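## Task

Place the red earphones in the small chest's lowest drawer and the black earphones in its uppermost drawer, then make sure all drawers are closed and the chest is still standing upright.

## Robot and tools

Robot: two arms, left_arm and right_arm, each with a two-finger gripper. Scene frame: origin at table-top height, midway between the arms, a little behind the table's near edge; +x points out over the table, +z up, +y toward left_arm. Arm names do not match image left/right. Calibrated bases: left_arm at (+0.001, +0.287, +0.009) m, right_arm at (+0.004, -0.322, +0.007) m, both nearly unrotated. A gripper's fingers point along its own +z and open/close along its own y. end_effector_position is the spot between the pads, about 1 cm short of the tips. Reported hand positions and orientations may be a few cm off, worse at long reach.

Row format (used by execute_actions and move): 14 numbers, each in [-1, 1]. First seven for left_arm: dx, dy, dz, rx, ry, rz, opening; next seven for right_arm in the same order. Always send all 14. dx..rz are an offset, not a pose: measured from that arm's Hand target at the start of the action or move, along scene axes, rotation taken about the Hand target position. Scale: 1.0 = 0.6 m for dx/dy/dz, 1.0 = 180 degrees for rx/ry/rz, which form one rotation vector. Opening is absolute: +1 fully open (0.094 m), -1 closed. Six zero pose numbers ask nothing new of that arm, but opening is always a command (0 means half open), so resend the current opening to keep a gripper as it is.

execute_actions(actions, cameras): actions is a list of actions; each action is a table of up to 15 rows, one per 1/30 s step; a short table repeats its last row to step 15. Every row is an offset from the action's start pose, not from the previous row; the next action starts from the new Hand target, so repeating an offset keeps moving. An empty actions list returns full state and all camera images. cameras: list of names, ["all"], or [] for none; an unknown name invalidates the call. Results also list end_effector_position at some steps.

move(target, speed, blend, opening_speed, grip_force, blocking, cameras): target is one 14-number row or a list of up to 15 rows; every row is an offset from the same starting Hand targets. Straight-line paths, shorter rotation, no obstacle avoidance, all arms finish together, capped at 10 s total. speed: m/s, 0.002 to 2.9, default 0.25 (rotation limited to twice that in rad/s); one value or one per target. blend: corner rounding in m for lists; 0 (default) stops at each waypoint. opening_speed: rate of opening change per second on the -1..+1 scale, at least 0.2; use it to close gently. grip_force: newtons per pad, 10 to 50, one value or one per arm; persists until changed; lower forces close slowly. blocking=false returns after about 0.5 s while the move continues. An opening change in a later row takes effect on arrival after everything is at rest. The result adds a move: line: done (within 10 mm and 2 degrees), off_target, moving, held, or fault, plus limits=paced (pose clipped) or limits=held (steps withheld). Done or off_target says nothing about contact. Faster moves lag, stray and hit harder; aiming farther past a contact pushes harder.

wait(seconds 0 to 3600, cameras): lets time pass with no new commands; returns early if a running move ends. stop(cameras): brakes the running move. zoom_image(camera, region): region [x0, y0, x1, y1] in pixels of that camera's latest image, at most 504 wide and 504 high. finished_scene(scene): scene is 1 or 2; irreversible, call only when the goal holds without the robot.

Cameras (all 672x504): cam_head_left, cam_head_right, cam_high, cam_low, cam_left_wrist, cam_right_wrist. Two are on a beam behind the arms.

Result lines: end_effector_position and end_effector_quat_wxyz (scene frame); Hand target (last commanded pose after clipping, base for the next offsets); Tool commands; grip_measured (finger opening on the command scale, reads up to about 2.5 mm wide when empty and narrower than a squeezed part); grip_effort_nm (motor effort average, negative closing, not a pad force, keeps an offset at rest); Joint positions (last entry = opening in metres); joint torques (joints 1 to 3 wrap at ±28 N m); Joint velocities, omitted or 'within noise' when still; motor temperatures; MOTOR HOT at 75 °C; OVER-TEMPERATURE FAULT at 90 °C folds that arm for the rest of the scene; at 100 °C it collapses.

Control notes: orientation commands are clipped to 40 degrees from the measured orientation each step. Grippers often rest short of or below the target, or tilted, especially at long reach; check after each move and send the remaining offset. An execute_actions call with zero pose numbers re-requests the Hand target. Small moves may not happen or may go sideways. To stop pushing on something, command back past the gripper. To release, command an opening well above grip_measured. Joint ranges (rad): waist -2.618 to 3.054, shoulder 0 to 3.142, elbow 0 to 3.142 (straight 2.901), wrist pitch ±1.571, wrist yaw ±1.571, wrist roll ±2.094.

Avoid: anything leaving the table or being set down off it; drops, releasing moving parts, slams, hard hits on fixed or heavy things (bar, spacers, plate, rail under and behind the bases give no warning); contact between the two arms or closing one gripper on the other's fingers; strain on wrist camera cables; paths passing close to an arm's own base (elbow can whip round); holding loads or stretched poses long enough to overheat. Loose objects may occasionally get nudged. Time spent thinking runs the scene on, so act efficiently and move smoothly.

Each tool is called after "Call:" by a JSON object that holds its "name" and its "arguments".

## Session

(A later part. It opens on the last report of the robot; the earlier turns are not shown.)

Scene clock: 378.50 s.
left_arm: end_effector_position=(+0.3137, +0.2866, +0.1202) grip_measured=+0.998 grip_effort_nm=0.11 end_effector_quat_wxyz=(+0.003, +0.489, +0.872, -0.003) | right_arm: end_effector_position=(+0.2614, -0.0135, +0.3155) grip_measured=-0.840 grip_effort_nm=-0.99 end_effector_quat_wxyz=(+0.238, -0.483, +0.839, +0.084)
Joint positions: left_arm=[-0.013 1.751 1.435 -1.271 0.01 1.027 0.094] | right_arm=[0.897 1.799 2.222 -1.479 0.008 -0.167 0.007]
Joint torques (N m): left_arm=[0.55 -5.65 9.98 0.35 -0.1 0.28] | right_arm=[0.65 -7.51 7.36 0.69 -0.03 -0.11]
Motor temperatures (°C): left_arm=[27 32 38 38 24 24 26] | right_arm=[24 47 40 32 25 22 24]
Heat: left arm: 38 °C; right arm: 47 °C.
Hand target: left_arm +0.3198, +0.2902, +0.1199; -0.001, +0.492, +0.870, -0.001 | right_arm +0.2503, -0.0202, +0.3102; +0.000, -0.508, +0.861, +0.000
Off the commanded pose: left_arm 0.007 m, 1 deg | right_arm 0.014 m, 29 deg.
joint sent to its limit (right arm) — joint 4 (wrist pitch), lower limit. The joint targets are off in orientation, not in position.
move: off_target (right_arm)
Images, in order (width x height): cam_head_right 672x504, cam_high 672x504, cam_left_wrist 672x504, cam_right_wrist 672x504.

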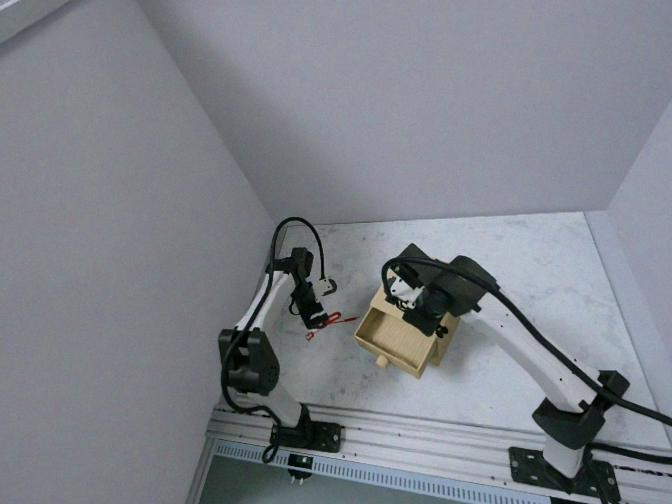

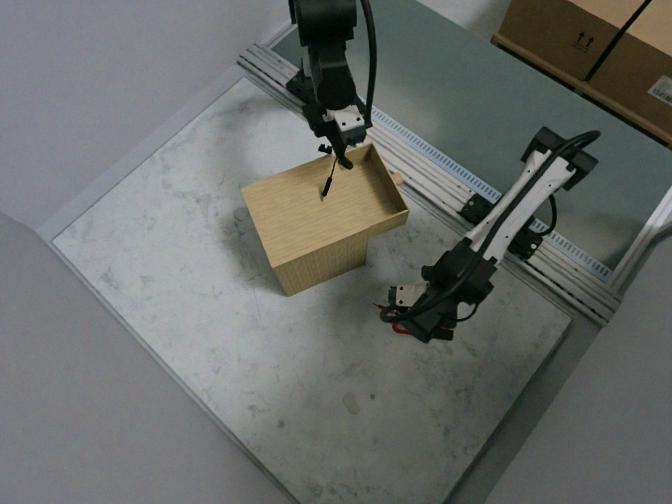

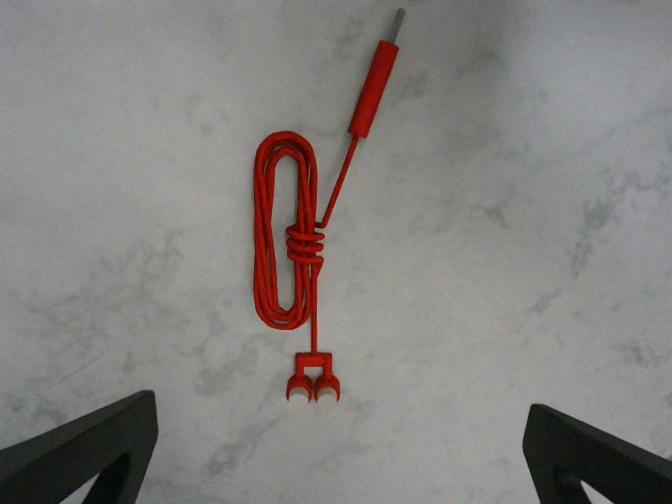

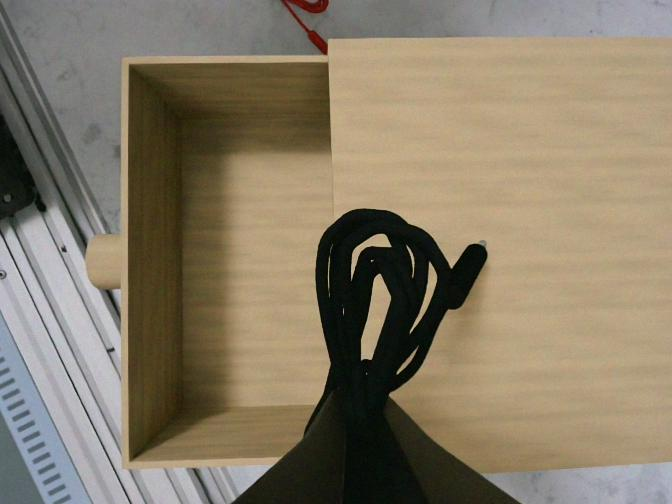

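Call:
{"name": "move", "arguments": {"target": [[0.045,0.012,-0.08,0,0,0,1, -0.0205,0.13,-0.017,0,0,0,-0.95],[0.045,0.012,-0.142,0,0,0,1, -0.0205,0.13,-0.142,0,0,0,-0.95]], "speed": [0.2,0.12], "blend": [0.01,0], "cameras": ["cam_left_wrist","cam_right_wrist","cam_high","cam_head_left"]}}

Scene clock: 420.43 s.
left_arm: end_effector_position=(+0.3494, +0.2934, +0.0484) grip_measured=+0.998 grip_effort_nm=0.11 end_effector_quat_wxyz=(+0.012, +0.489, +0.872, +0.003) | right_arm: end_effector_position=(+0.2502, +0.0709, +0.2417) grip_measured=-0.840 grip_effort_nm=-1.00 end_effector_quat_wxyz=(+0.167, -0.502, +0.845, +0.079)
Joint positions: left_arm=[0.005 1.914 1.349 -1 0.009 1.046 0.094] | right_arm=[1.035 2.102 2.384 -1.479 0.015 -0.058 0.007]
Joint torques (N m): left_arm=[0.64 -6.69 5.86 0.72 -0.09 0.28] | right_arm=[0.32 -10.32 4.42 0.39 -0.05 0.1]
Motor temperatures (°C): left_arm=[27 33 40 33 24 23 25] | right_arm=[24 46 42 32 25 22 25]
Heat: left arm: 40 °C; right arm: 46 °C.
Hand target: left_arm +0.3469, +0.2973, +0.0349; +0.000, +0.492, +0.870, -0.001 | right_arm +0.2380, +0.0578, +0.2250; +0.000, -0.508, +0.861, +0.000
Off the commanded pose: left_arm 0.014 m, 2 deg | right_arm 0.024 m, 21 deg.
joint sent to its limit (right arm) — joint 4 (wrist pitch), lower limit. The joint targets are off in orientation, not in position.
move: off_target (left_arm, right_arm)
Images, in order (width x height): cam_head_left 672x504, cam_high 672x504, cam_left_wrist 672x504, cam_right_wrist 672x504.

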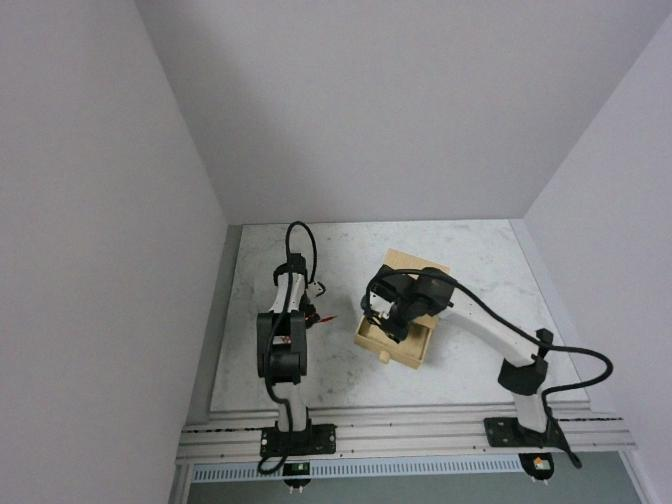

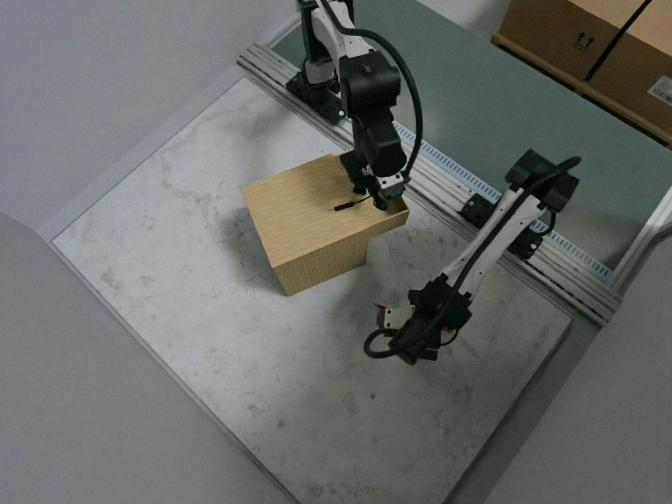

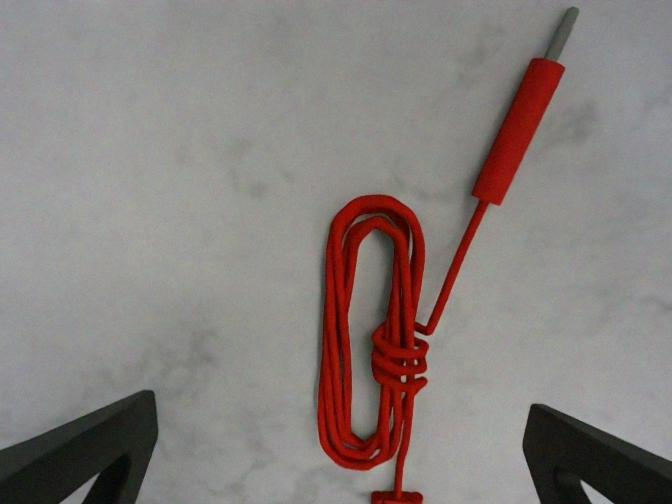

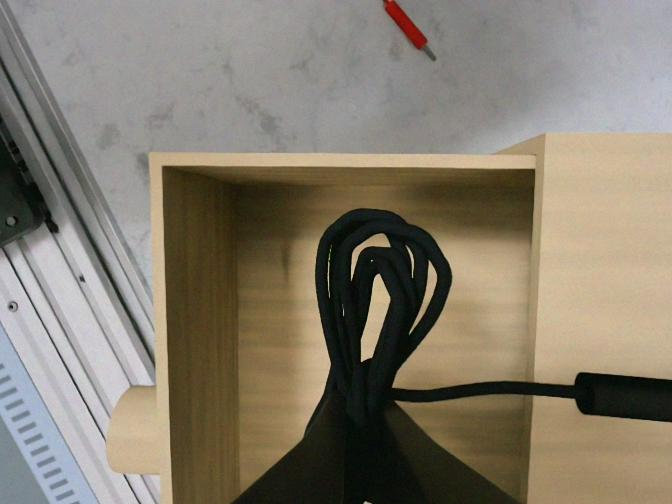

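Call:
{"name": "move", "arguments": {"target": [[-0.0157,-0.0095,0,0,0,0,1, 0,0,0.175,0,0,0,-0.95],[-0.0157,-0.0095,-0.02,0,0,0,1, -0.087,0.05,0.175,0,0,0,-0.95],[-0.0157,-0.0095,-0.04,0,0,0,1, -0.087,0.05,0.083,0,0,0,-0.95],[-0.0157,-0.0095,-0.058,0,0,0,1, -0.065,0.028,0.04,0,0,0,-0.95],[-0.0157,-0.0095,-0.058,0,0,0,-0.8, -0.027,-0.013,-0.042,0,0,0,-0.95]], "speed": [0.25,0.2,0.15,0.12,0.12], "opening_speed": 1.5, "blend": [0.02,0.02,0.01,0.01,0], "cameras": ["cam_left_wrist","cam_right_wrist","cam_high"]}}

Scene clock: 454.47 s.
left_arm: end_effector_position=(+0.3419, +0.2928, +0.0129) grip_measured=-0.790 grip_effort_nm=-0.49 end_effector_quat_wxyz=(+0.012, +0.490, +0.871, +0.004) | right_arm: end_effector_position=(+0.2299, +0.0671, +0.2156) grip_measured=-0.840 grip_effort_nm=-0.99 end_effector_quat_wxyz=(+0.121, -0.500, +0.855, +0.068)
Joint positions: left_arm=[0.003 1.935 1.227 -0.854 0.007 1.046 0.01] | right_arm=[1.064 2.09 2.281 -1.479 0.001 -0.012 0.007]
Joint torques (N m): left_arm=[-0.5 -6.58 5.6 0.69 -0.07 0.1] | right_arm=[-0.28 -10.19 4.48 0.18 0.01 -0.13]
Motor temperatures (°C): left_arm=[27 35 38 33 24 23 25] | right_arm=[24 53 39 31 25 22 25]
Heat: left arm: 38 °C; right arm: 53 °C.
Hand target: left_arm +0.3374, +0.2917, +0.0001; -0.001, +0.492, +0.870, -0.001 | right_arm +0.2218, +0.0501, +0.1999; +0.000, -0.508, +0.861, +0.000
Off the commanded pose: left_arm 0.014 m, 2 deg | right_arm 0.025 m, 16 deg.
joint sent to its limit (right arm) — joint 4 (wrist pitch), lower limit. The joint targets are off in orientation, not in position.
move: off_target (left_arm, right_arm); target 5's new opening was sent with left_arm's hand 0.013 m and 1 deg from that target
Images, in order (width x height): cam_high 672x504, cam_left_wrist 672x504, cam_right_wrist 672x504.

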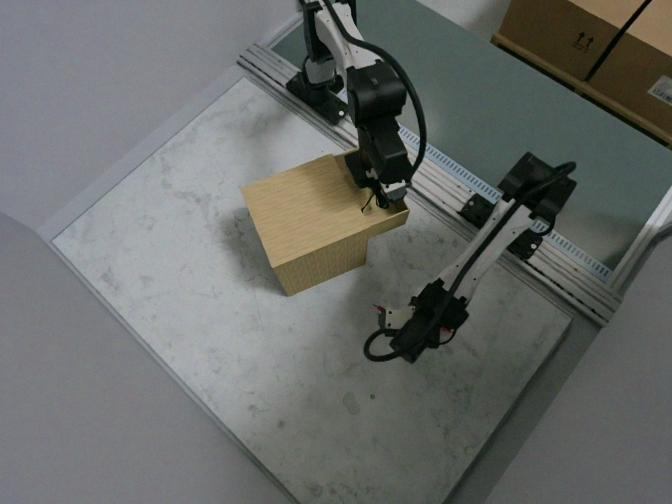

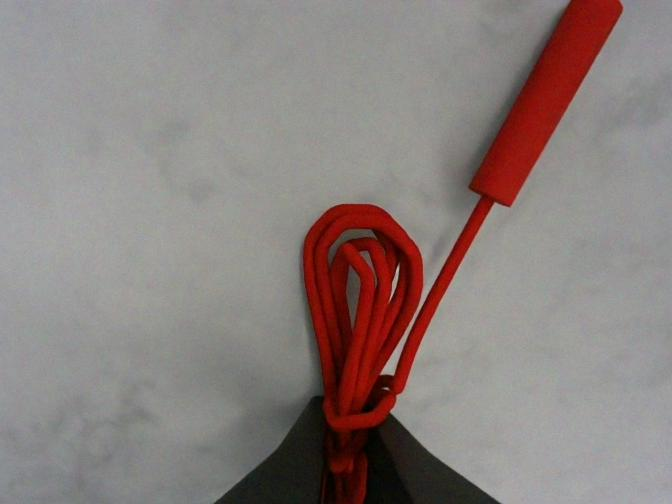

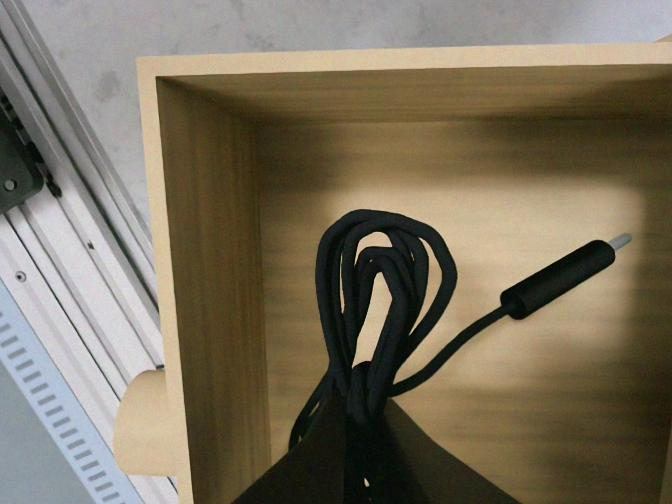

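Call:
{"name": "move", "arguments": {"target": [[0,0,0,0,0,0,0.6, 0,0,-0.033,0,0,0,-0.95],[0,0,0,0,0,0,0.6, 0,0,-0.033,0,0,0,-0.4],[0,0,0.2,0,0,0,0.6, 0,0,0.217,0,0,0,-0.4],[-0.229,-0.12,0.433,-0.085,-0.093,0.087,0.6, 0.03,-0.45,0.217,0,0,0,-0.4],[-0.366,-0.338,0.353,-0.171,-0.187,0.174,0.6, 0.03,-0.45,0.217,0,0,0,-0.4]], "speed": [0.1,0.1,0.2,0.4,0.3], "opening_speed": 1.5, "blend": [0,0,0.02,0.03,0], "cameras": ["cam_left_wrist","cam_right_wrist","cam_high","cam_head_left","cam_head_right"]}}

Scene clock: 510.37 s.
left_arm: end_effector_position=(+0.1164, +0.0903, +0.2046) grip_measured=+0.598 grip_effort_nm=0.11 end_effector_quat_wxyz=(+0.365, +0.216, +0.902, -0.085) | right_arm: end_effector_position=(+0.2576, -0.2119, +0.3422) grip_measured=-0.402 grip_effort_nm=0.14 end_effector_quat_wxyz=(+0.294, -0.479, +0.827, -0.031)
Joint positions: left_arm=[-1.497 0.94 0.943 -1.107 -0.615 -0.862 0.075] | right_arm=[0.419 1.303 1.813 -1.478 -0.013 -0.645 0.028]
Joint torques (N m): left_arm=[-0.62 -0.29 10.15 1.42 -0.7 -0.09] | right_arm=[0.25 -4.44 3.84 0.85 0.06 -0.12]
Motor temperatures (°C): left_arm=[27 34 36 32 24 23 26] | right_arm=[24 57 37 30 25 22 25]
Heat: left arm: 36 °C; right arm: 57 °C.
Hand target: left_arm +0.1178, +0.0889, +0.2118; +0.373, +0.208, +0.900, -0.087 | right_arm +0.2398, -0.2199, +0.3301; +0.000, -0.508, +0.861, +0.000
Off the commanded pose: left_arm 0.008 m, 1 deg | right_arm 0.023 m, 34 deg.
joint sent to its limit (right arm) — joint 4 (wrist pitch), lower limit. The joint targets are off in orientation, not in position.
move: off_target (right_arm); target 2's new opening was sent with right_arm's hand 0.025 m and 13 deg from that target
Images, in order (width x height): cam_head_left 672x504, cam_head_right 672x504, cam_high 672x504, cam_left_wrist 672x504, cam_right_wrist 672x504.

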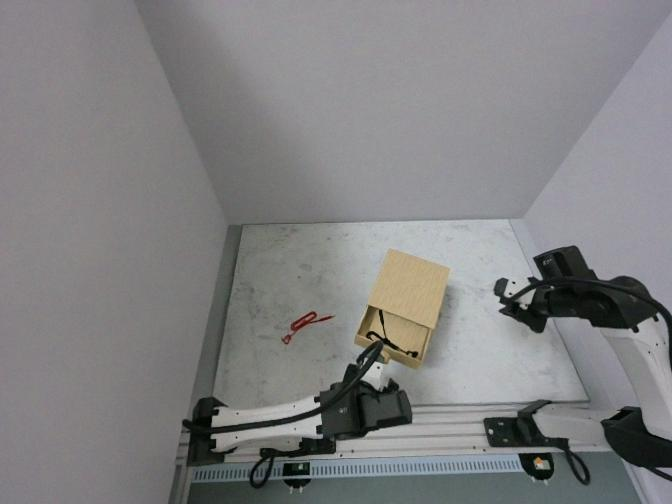

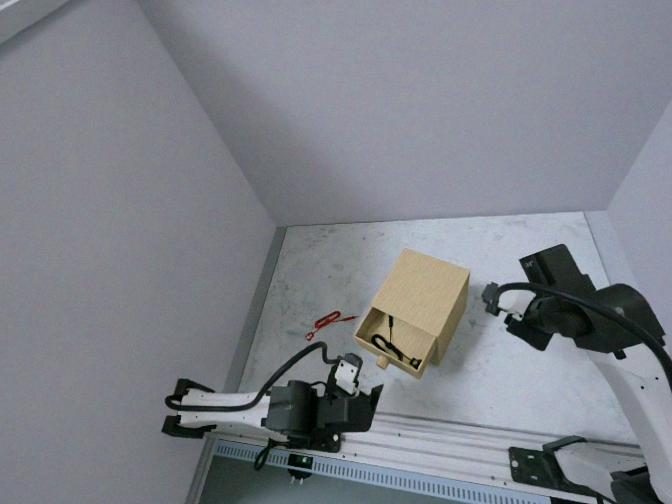

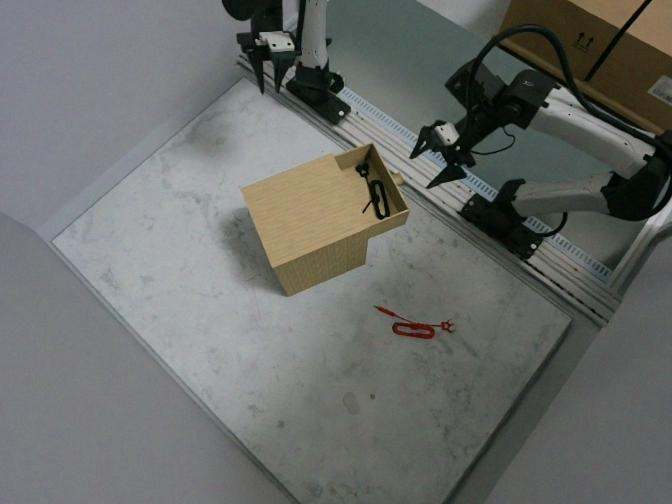

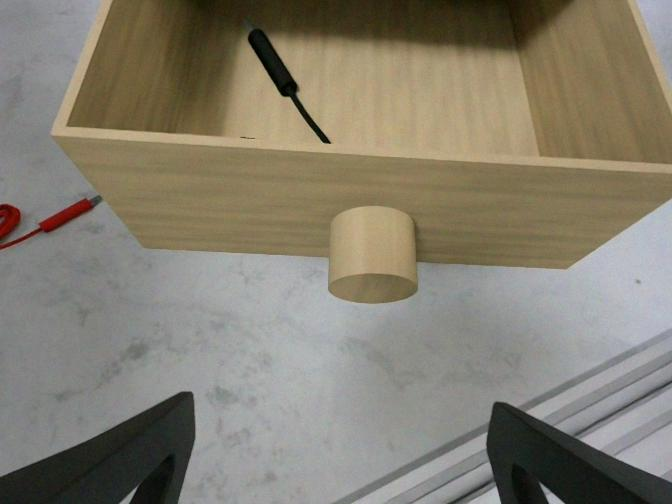

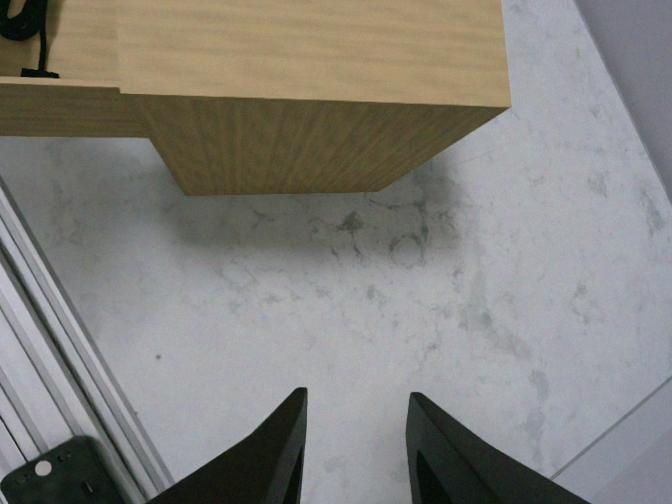

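Call:
{"name": "zoom_image", "arguments": {"camera": "cam_high", "region": [310, 125, 430, 245]}}

Call:
{"name": "zoom_image", "arguments": {"camera": "cam_head_right", "region": [340, 280, 460, 400]}}

Scaled by 4.200 from the camera's image (finer frame: 960x720).

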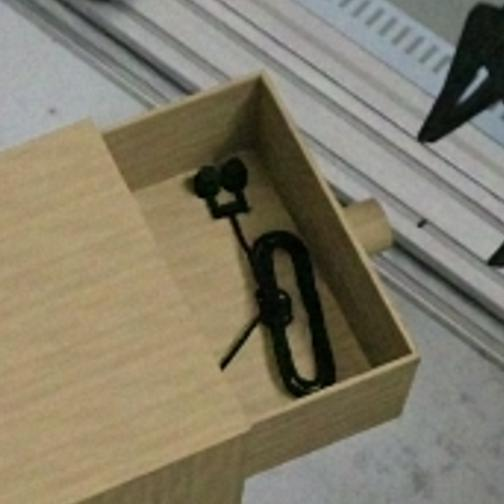

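Scaled by 4.200 from the camera's image (finer frame: 960x720).

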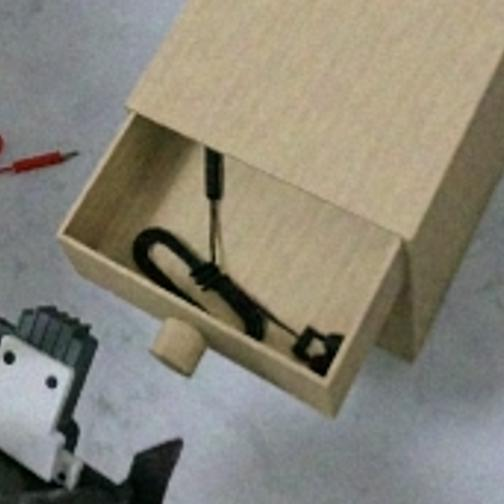

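Call:
{"name": "move", "arguments": {"target": [[0.0803,-0.059,-0.0847,0,0,0,0.6, 0,0,0,0,0,0,-0.4],[0.0803,-0.059,-0.0847,0,0,0,-0.5, 0,0,0,0,0,0,-0.4],[0.229,-0.1235,-0.083,0,0,0,-0.5, 0,0,0,0,0,0,-0.4],[0.229,-0.1235,-0.083,0,0,0,0.6, 0,0,0,0,0,0,-0.4],[0.156,-0.084,0,0,0,0,0.6, 0,0,0,0,0,0,-0.4]], "speed": [0.15,0.1,0.12,0.1,0.2], "opening_speed": 1.5, "cameras": ["cam_left_wrist","cam_high"]}}

Scene clock: 556.67 s.
left_arm: end_effector_position=(+0.2090, +0.0409, +0.1957) grip_measured=+0.598 grip_effort_nm=0.11 end_effector_quat_wxyz=(+0.357, +0.219, +0.904, -0.078) | right_arm: end_effector_position=(+0.2576, -0.2119, +0.3422) grip_measured=-0.402 grip_effort_nm=0.14 end_effector_quat_wxyz=(+0.294, -0.479, +0.827, -0.031)
Joint positions: left_arm=[-1.083 1.203 1.013 -0.742 -0.389 -0.462 0.075] | right_arm=[0.419 1.303 1.813 -1.478 -0.012 -0.645 0.028]
Joint torques (N m): left_arm=[-0.5 -4.64 11.62 1.91 -0.52 -0.05] | right_arm=[0.24 -4.42 3.86 0.85 0.07 -0.12]
Motor temperatures (°C): left_arm=[27 31 43 35 25 23 25] | right_arm=[24 44 37 31 25 22 24]
Heat: left arm: 43 °C; right arm: 44 °C.
Hand target: left_arm +0.2114, +0.0386, +0.2118; +0.373, +0.208, +0.900, -0.086 | right_arm +0.2398, -0.2199, +0.3301; +0.000, -0.508, +0.861, +0.000
Off the commanded pose: left_arm 0.016 m, 2 deg | right_arm 0.023 m, 34 deg.
joint sent to its limit (right arm) — joint 4 (wrist pitch), lower limit. The joint targets are off in orientation, not in position.
move: off_target (left_arm); target 4's new opening was sent with left_arm's hand 0.011 m and 2 deg from that target
Images, in order (width x height): cam_high 672x504, cam_left_wrist 672x504.

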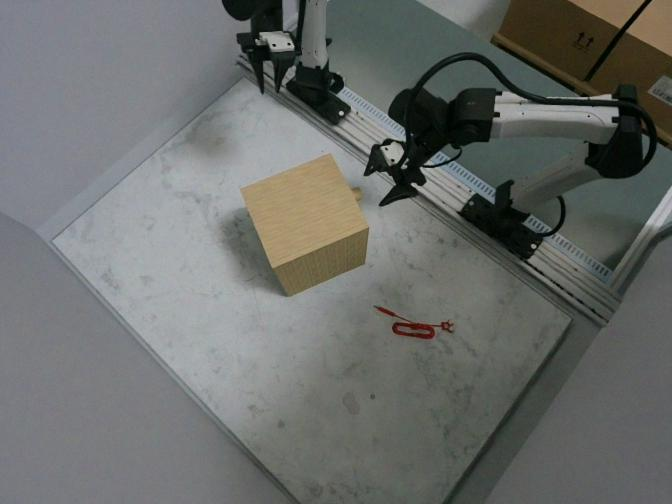

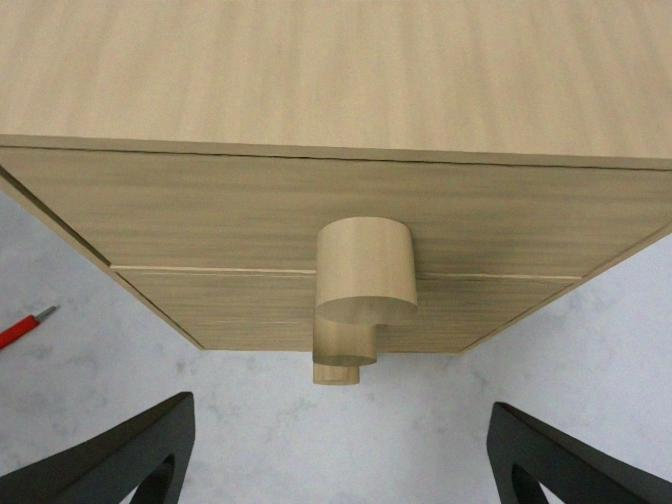

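Call:
{"name": "move", "arguments": {"target": [[-0.156,0.084,0,0,0,0,1, 0,0,0,0,0,0,0.6],[-0.019,0.302,0.08,0.085,0.093,-0.087,1, -0.116,0.283,-0.083,-0.0888,-0.0259,0.2447,0.6],[0.21,0.422,-0.27,0.171,0.187,-0.174,1, -0.083,0.517,-0.3,-0.1776,-0.0517,0.4893,0.6]], "speed": [0.2,0.35,0.3], "blend": [0.03,0.05,0], "cameras": ["all"]}}

Scene clock: 681.80 s.
left_arm: end_effector_position=(+0.3252, +0.2875, +0.0516) grip_measured=+0.998 grip_effort_nm=0.11 end_effector_quat_wxyz=(-0.007, +0.489, +0.872, -0.009) | right_arm: end_effector_position=(+0.1944, +0.0998, +0.1515) grip_measured=+0.598 grip_effort_nm=0.14 end_effector_quat_wxyz=(-0.035, +0.937, -0.239, +0.253)
Joint positions: left_arm=[-0.011 1.863 1.295 -1.042 0.009 1.03 0.094] | right_arm=[1.351 2.28 2.268 -1.484 0.513 -1.327 0.075]
Joint torques (N m): left_arm=[0.65 -6.28 9.65 0.6 -0.1 0.27] | right_arm=[0.59 -11.47 7.6 -0.31 0.37 -0.15]
Motor temperatures (°C): left_arm=[26 32 47 38 25 23 25] | right_arm=[24 39 36 30 25 22 24]
Heat: left arm: 47 °C; right arm: 39 °C.
Hand target: left_arm +0.3374, +0.2916, +0.0497; -0.001, +0.493, +0.870, -0.001 | right_arm +0.1900, +0.0903, +0.1501; +0.064, +0.936, -0.239, +0.251
Off the commanded pose: left_arm 0.013 m, 1 deg | right_arm 0.011 m, 11 deg.
joint sent to its limit (right arm) — joint 4 (wrist pitch), lower limit. The joint targets are off in orientation, not in position.
move: off_target (left_arm, right_arm); blend cut to 0 m at target 1

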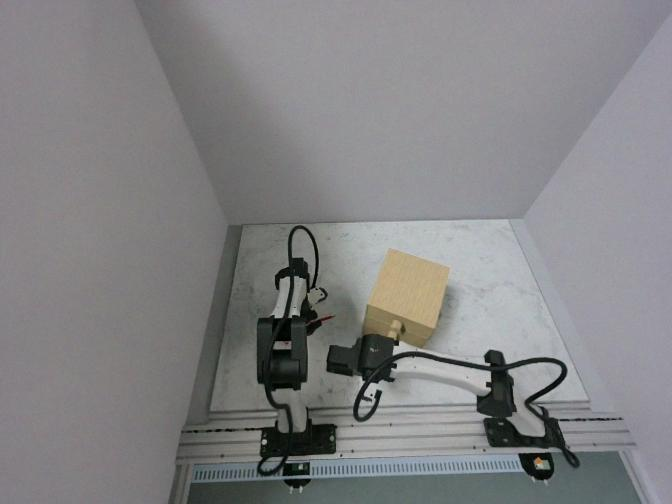

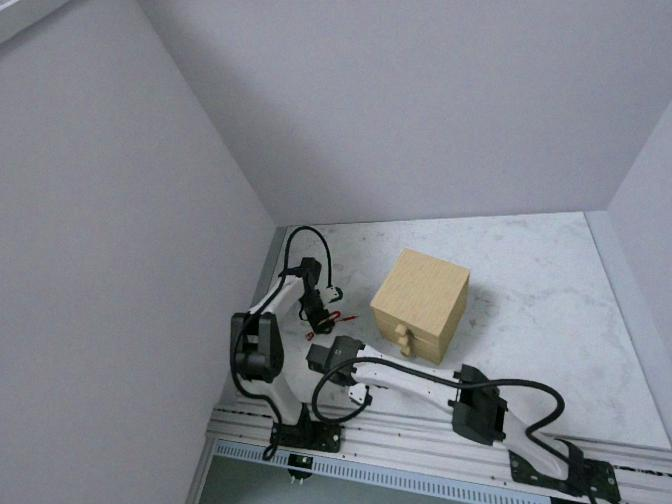

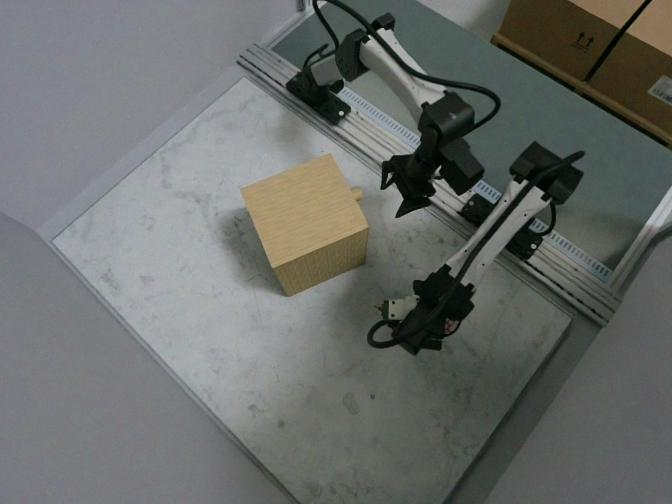

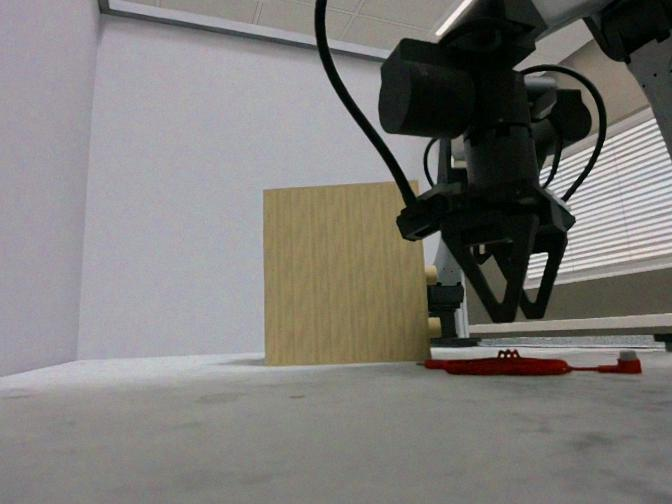

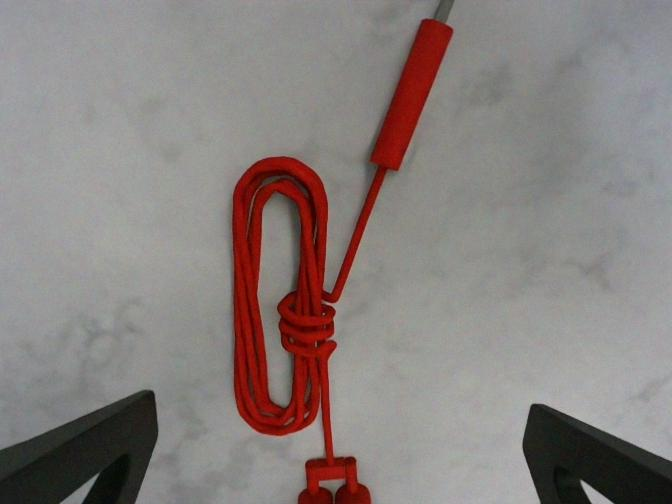

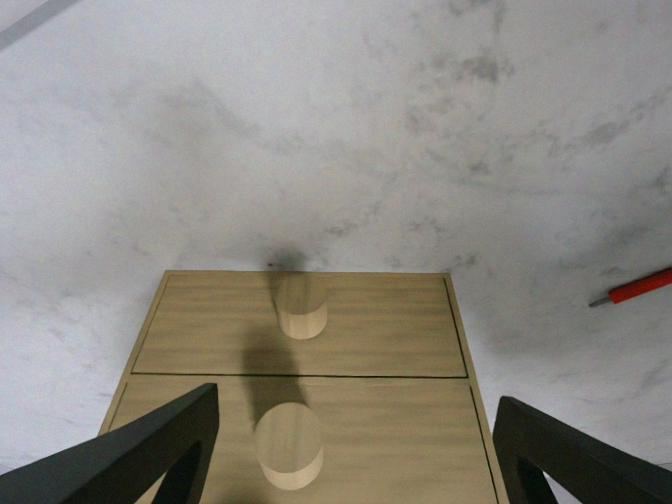

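Call:
{"name": "move", "arguments": {"target": [[0.01,0.003,-0.083,0,0,0,1, 0.077,-0.0435,-0.086,0.0585,-0.016,0.0159,0.6],[0.01,0.003,-0.083,0,0,0,-0.8, 0.077,-0.0435,-0.086,0.0585,-0.016,0.0159,0.6]], "speed": [0.08,0.08], "opening_speed": 1.5, "cameras": ["cam_left_wrist","cam_right_wrist"]}}

Scene clock: 727.33 s.
left_arm: end_effector_position=(+0.3471, +0.2898, +0.0129) grip_measured=-0.800 grip_effort_nm=-0.98 end_effector_quat_wxyz=(+0.011, +0.490, +0.872, +0.003) | right_arm: end_effector_position=(+0.2370, +0.0685, +0.0898) grip_measured=+0.598 grip_effort_nm=0.14 end_effector_quat_wxyz=(-0.030, +0.935, -0.241, +0.258)
Joint positions: left_arm=[-0.006 1.955 1.255 -0.865 0.007 1.036 0.009] | right_arm=[1.24 2.163 1.827 -1.11 0.513 -1.446 0.075]
Joint torques (N m): left_arm=[0.65 -6.8 5.64 0.72 -0.08 0.28] | right_arm=[-0.35 -14.89 4.44 0.54 0.2 -0.15]
Motor temperatures (°C): left_arm=[26 33 46 33 24 23 25] | right_arm=[24 58 40 29 25 22 23]
Heat: left arm: 46 °C; right arm: 58 °C.
Hand target: left_arm +0.3434, +0.2935, -0.0001; -0.001, +0.492, +0.870, -0.001 | right_arm +0.2362, +0.0643, +0.0986; -0.035, +0.937, -0.239, +0.253
Off the commanded pose: left_arm 0.014 m, 1 deg | right_arm 0.010 m, 1 deg.
move: off_target (left_arm); target 2's new opening was sent with left_arm's hand 0.014 m and 1 deg from that target

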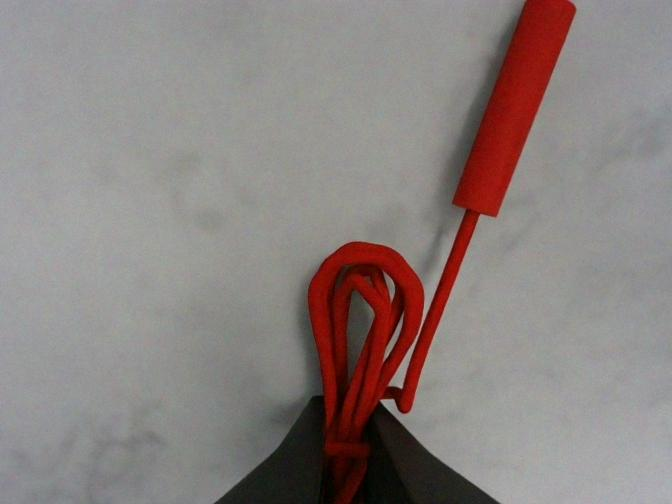

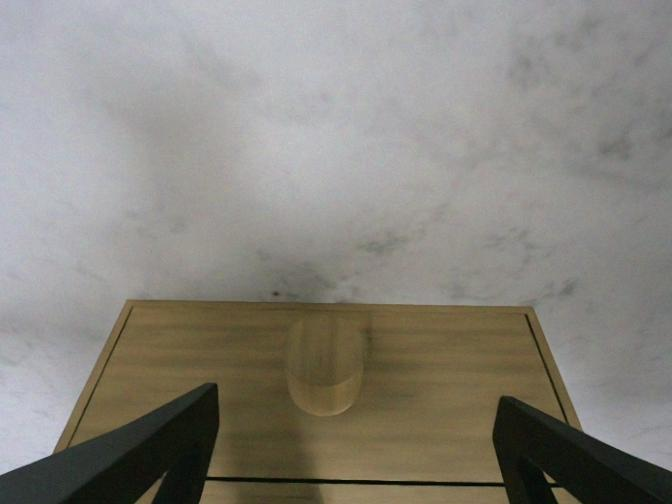

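Call:
{"name": "move", "arguments": {"target": [[0,0,0,0,0,0,-0.95, 0.048,-0.028,-0.061,0,0,0,0.6],[0,0,0.42,0,0,0,-0.95, 0.048,-0.028,-0.061,0,0,0,-0.5]], "speed": [0.06,0.3], "opening_speed": 1.5, "cameras": ["cam_left_wrist","cam_right_wrist","cam_high","cam_head_left"]}}

Scene clock: 748.73 s.
left_arm: end_effector_position=(+0.3435, +0.2894, +0.2402) grip_measured=-0.804 grip_effort_nm=-1.04 end_effector_quat_wxyz=(+0.080, +0.488, +0.868, +0.043) | right_arm: end_effector_position=(+0.2526, +0.0534, +0.0523) grip_measured=-0.416 grip_effort_nm=-0.95 end_effector_quat_wxyz=(-0.026, +0.943, -0.229, +0.242)
Joint positions: left_arm=[-0.006 1.776 1.936 -1.566 0.007 1.036 0.009] | right_arm=[1.181 2.15 1.664 -0.936 0.472 -1.537 0.027]
Joint torques (N m): left_arm=[0.81 -9.26 9.44 0.82 -0.06 0.26] | right_arm=[-1.92 -14.16 4.6 0.81 0.45 -0.12]
Motor temperatures (°C): left_arm=[26 35 45 32 24 23 26] | right_arm=[24 67 38 29 25 22 23]
Heat: left arm: 45 °C; right arm: 67 °C.
Hand target: left_arm +0.3434, +0.2935, +0.2520; -0.001, +0.492, +0.870, -0.001 | right_arm +0.2650, +0.0474, +0.0619; -0.035, +0.937, -0.239, +0.253
Off the commanded pose: left_arm 0.012 m, 11 deg | right_arm 0.017 m, 2 deg.
joint sent to its limit (left arm) — joint 4 (wrist pitch), lower limit. The joint targets are off in orientation, not in position.
move: off_target (left_arm, right_arm); target 2's new opening was sent with right_arm's hand 0.016 m and 1 deg from that target
Images, in order (width x height): cam_head_left 672x504, cam_high 672x504, cam_left_wrist 672x504, cam_right_wrist 672x504.

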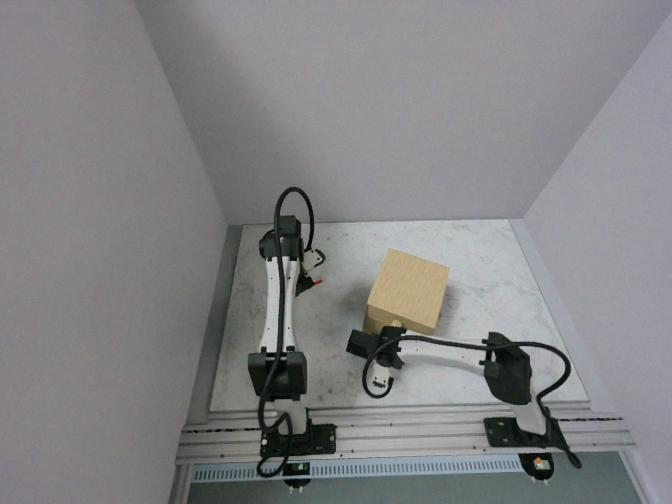

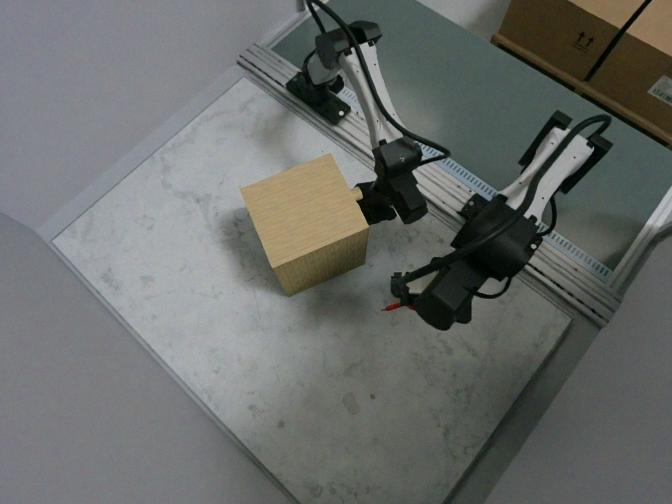

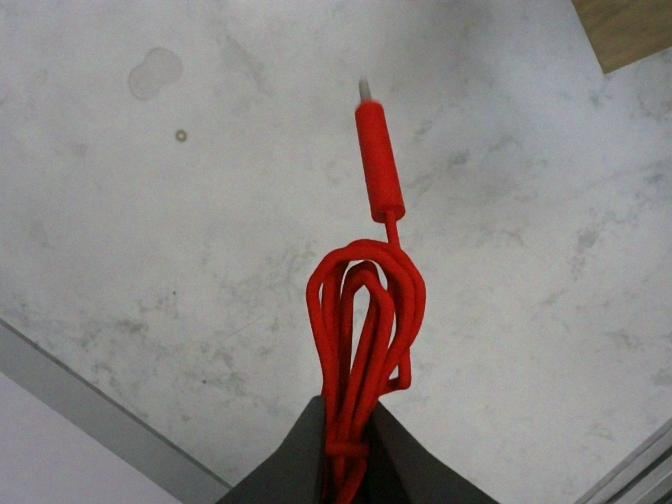

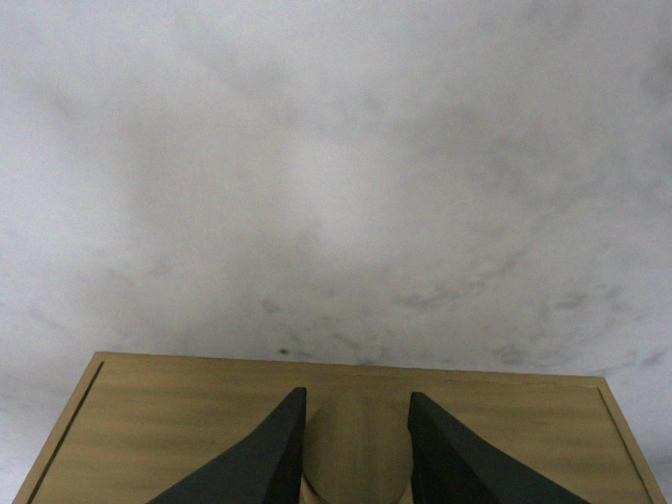

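Call:
{"name": "move", "arguments": {"target": [-0.105,-0.022,0.05,0,0,-0.331,-0.95, -0.182,0.098,-0.003,0,0,0,-0.5], "speed": 0.15, "cameras": ["cam_left_wrist","cam_right_wrist","cam_high","cam_low"]}}

Scene clock: 764.33 s.
left_arm: end_effector_position=(+0.2872, +0.2813, +0.2822) grip_measured=-0.804 grip_effort_nm=-1.04 end_effector_quat_wxyz=(+0.087, +0.842, +0.516, +0.132) | right_arm: end_effector_position=(+0.1561, +0.0997, +0.0526) grip_measured=-0.418 grip_effort_nm=-1.00 end_effector_quat_wxyz=(-0.027, +0.941, -0.234, +0.243)
Joint positions: left_arm=[-0.03 1.499 1.794 -1.567 0.01 2.03 0.009] | right_arm=[1.429 2.262 1.851 -1.143 0.496 -1.246 0.027]
Joint torques (N m): left_arm=[-0.64 -6.74 5.53 1.09 -0.05 0.3] | right_arm=[0.95 -11.99 8.69 0.09 0.51 0.18]
Motor temperatures (°C): left_arm=[26 37 46 32 24 23 27] | right_arm=[24 66 38 29 25 22 24]
Heat: left arm: 46 °C; right arm: 66 °C.
Hand target: left_arm +0.2805, +0.2803, +0.2819; -0.001, +0.860, +0.511, +0.000 | right_arm +0.1557, +0.1062, +0.0602; -0.035, +0.937, -0.239, +0.253
Off the commanded pose: left_arm 0.007 m, 18 deg | right_arm 0.010 m, 2 deg.
joint sent to its limit (left arm) — joint 4 (wrist pitch), lower limit. The joint targets are off in orientation, not in position.
move: off_target (left_arm)
Images, in order (width x height): cam_high 672x504, cam_low 672x504, cam_left_wrist 672x504, cam_right_wrist 672x504.

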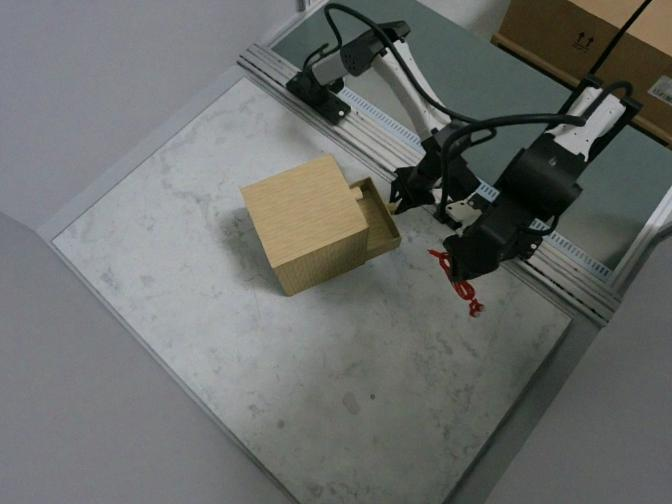

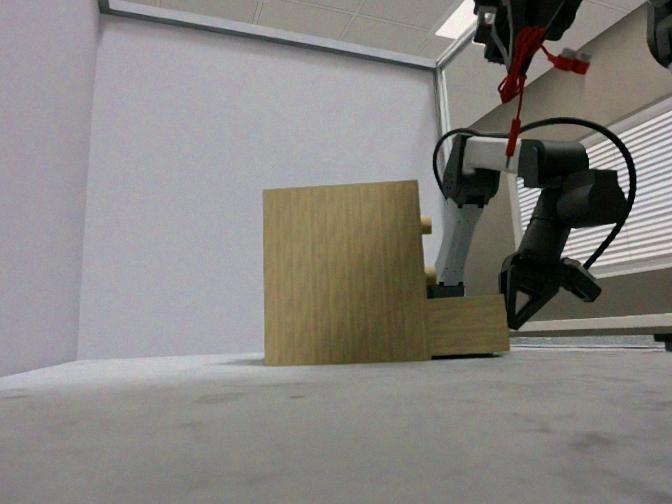

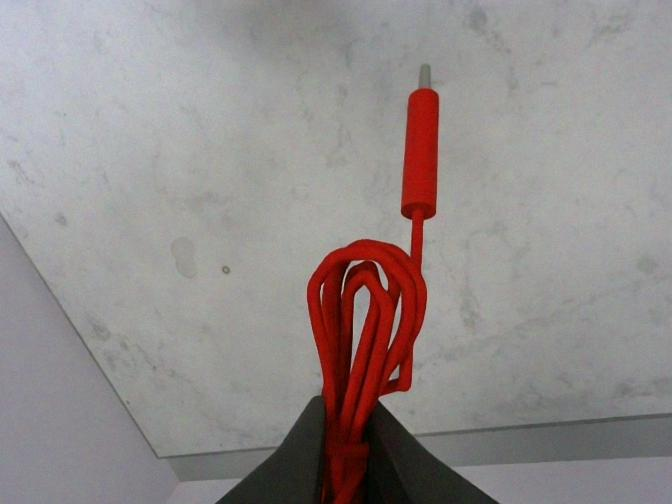

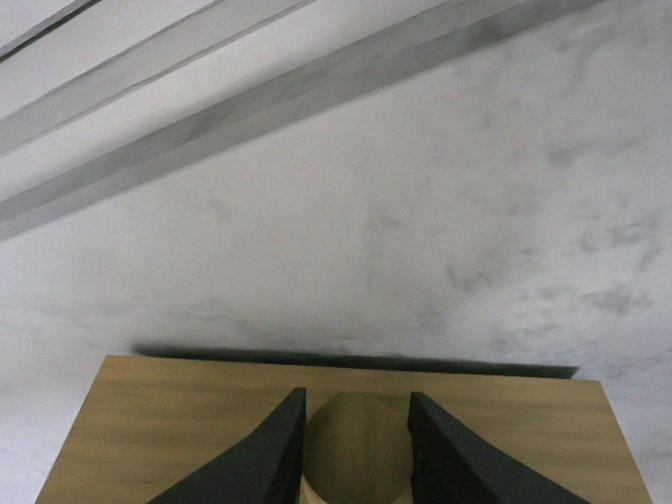

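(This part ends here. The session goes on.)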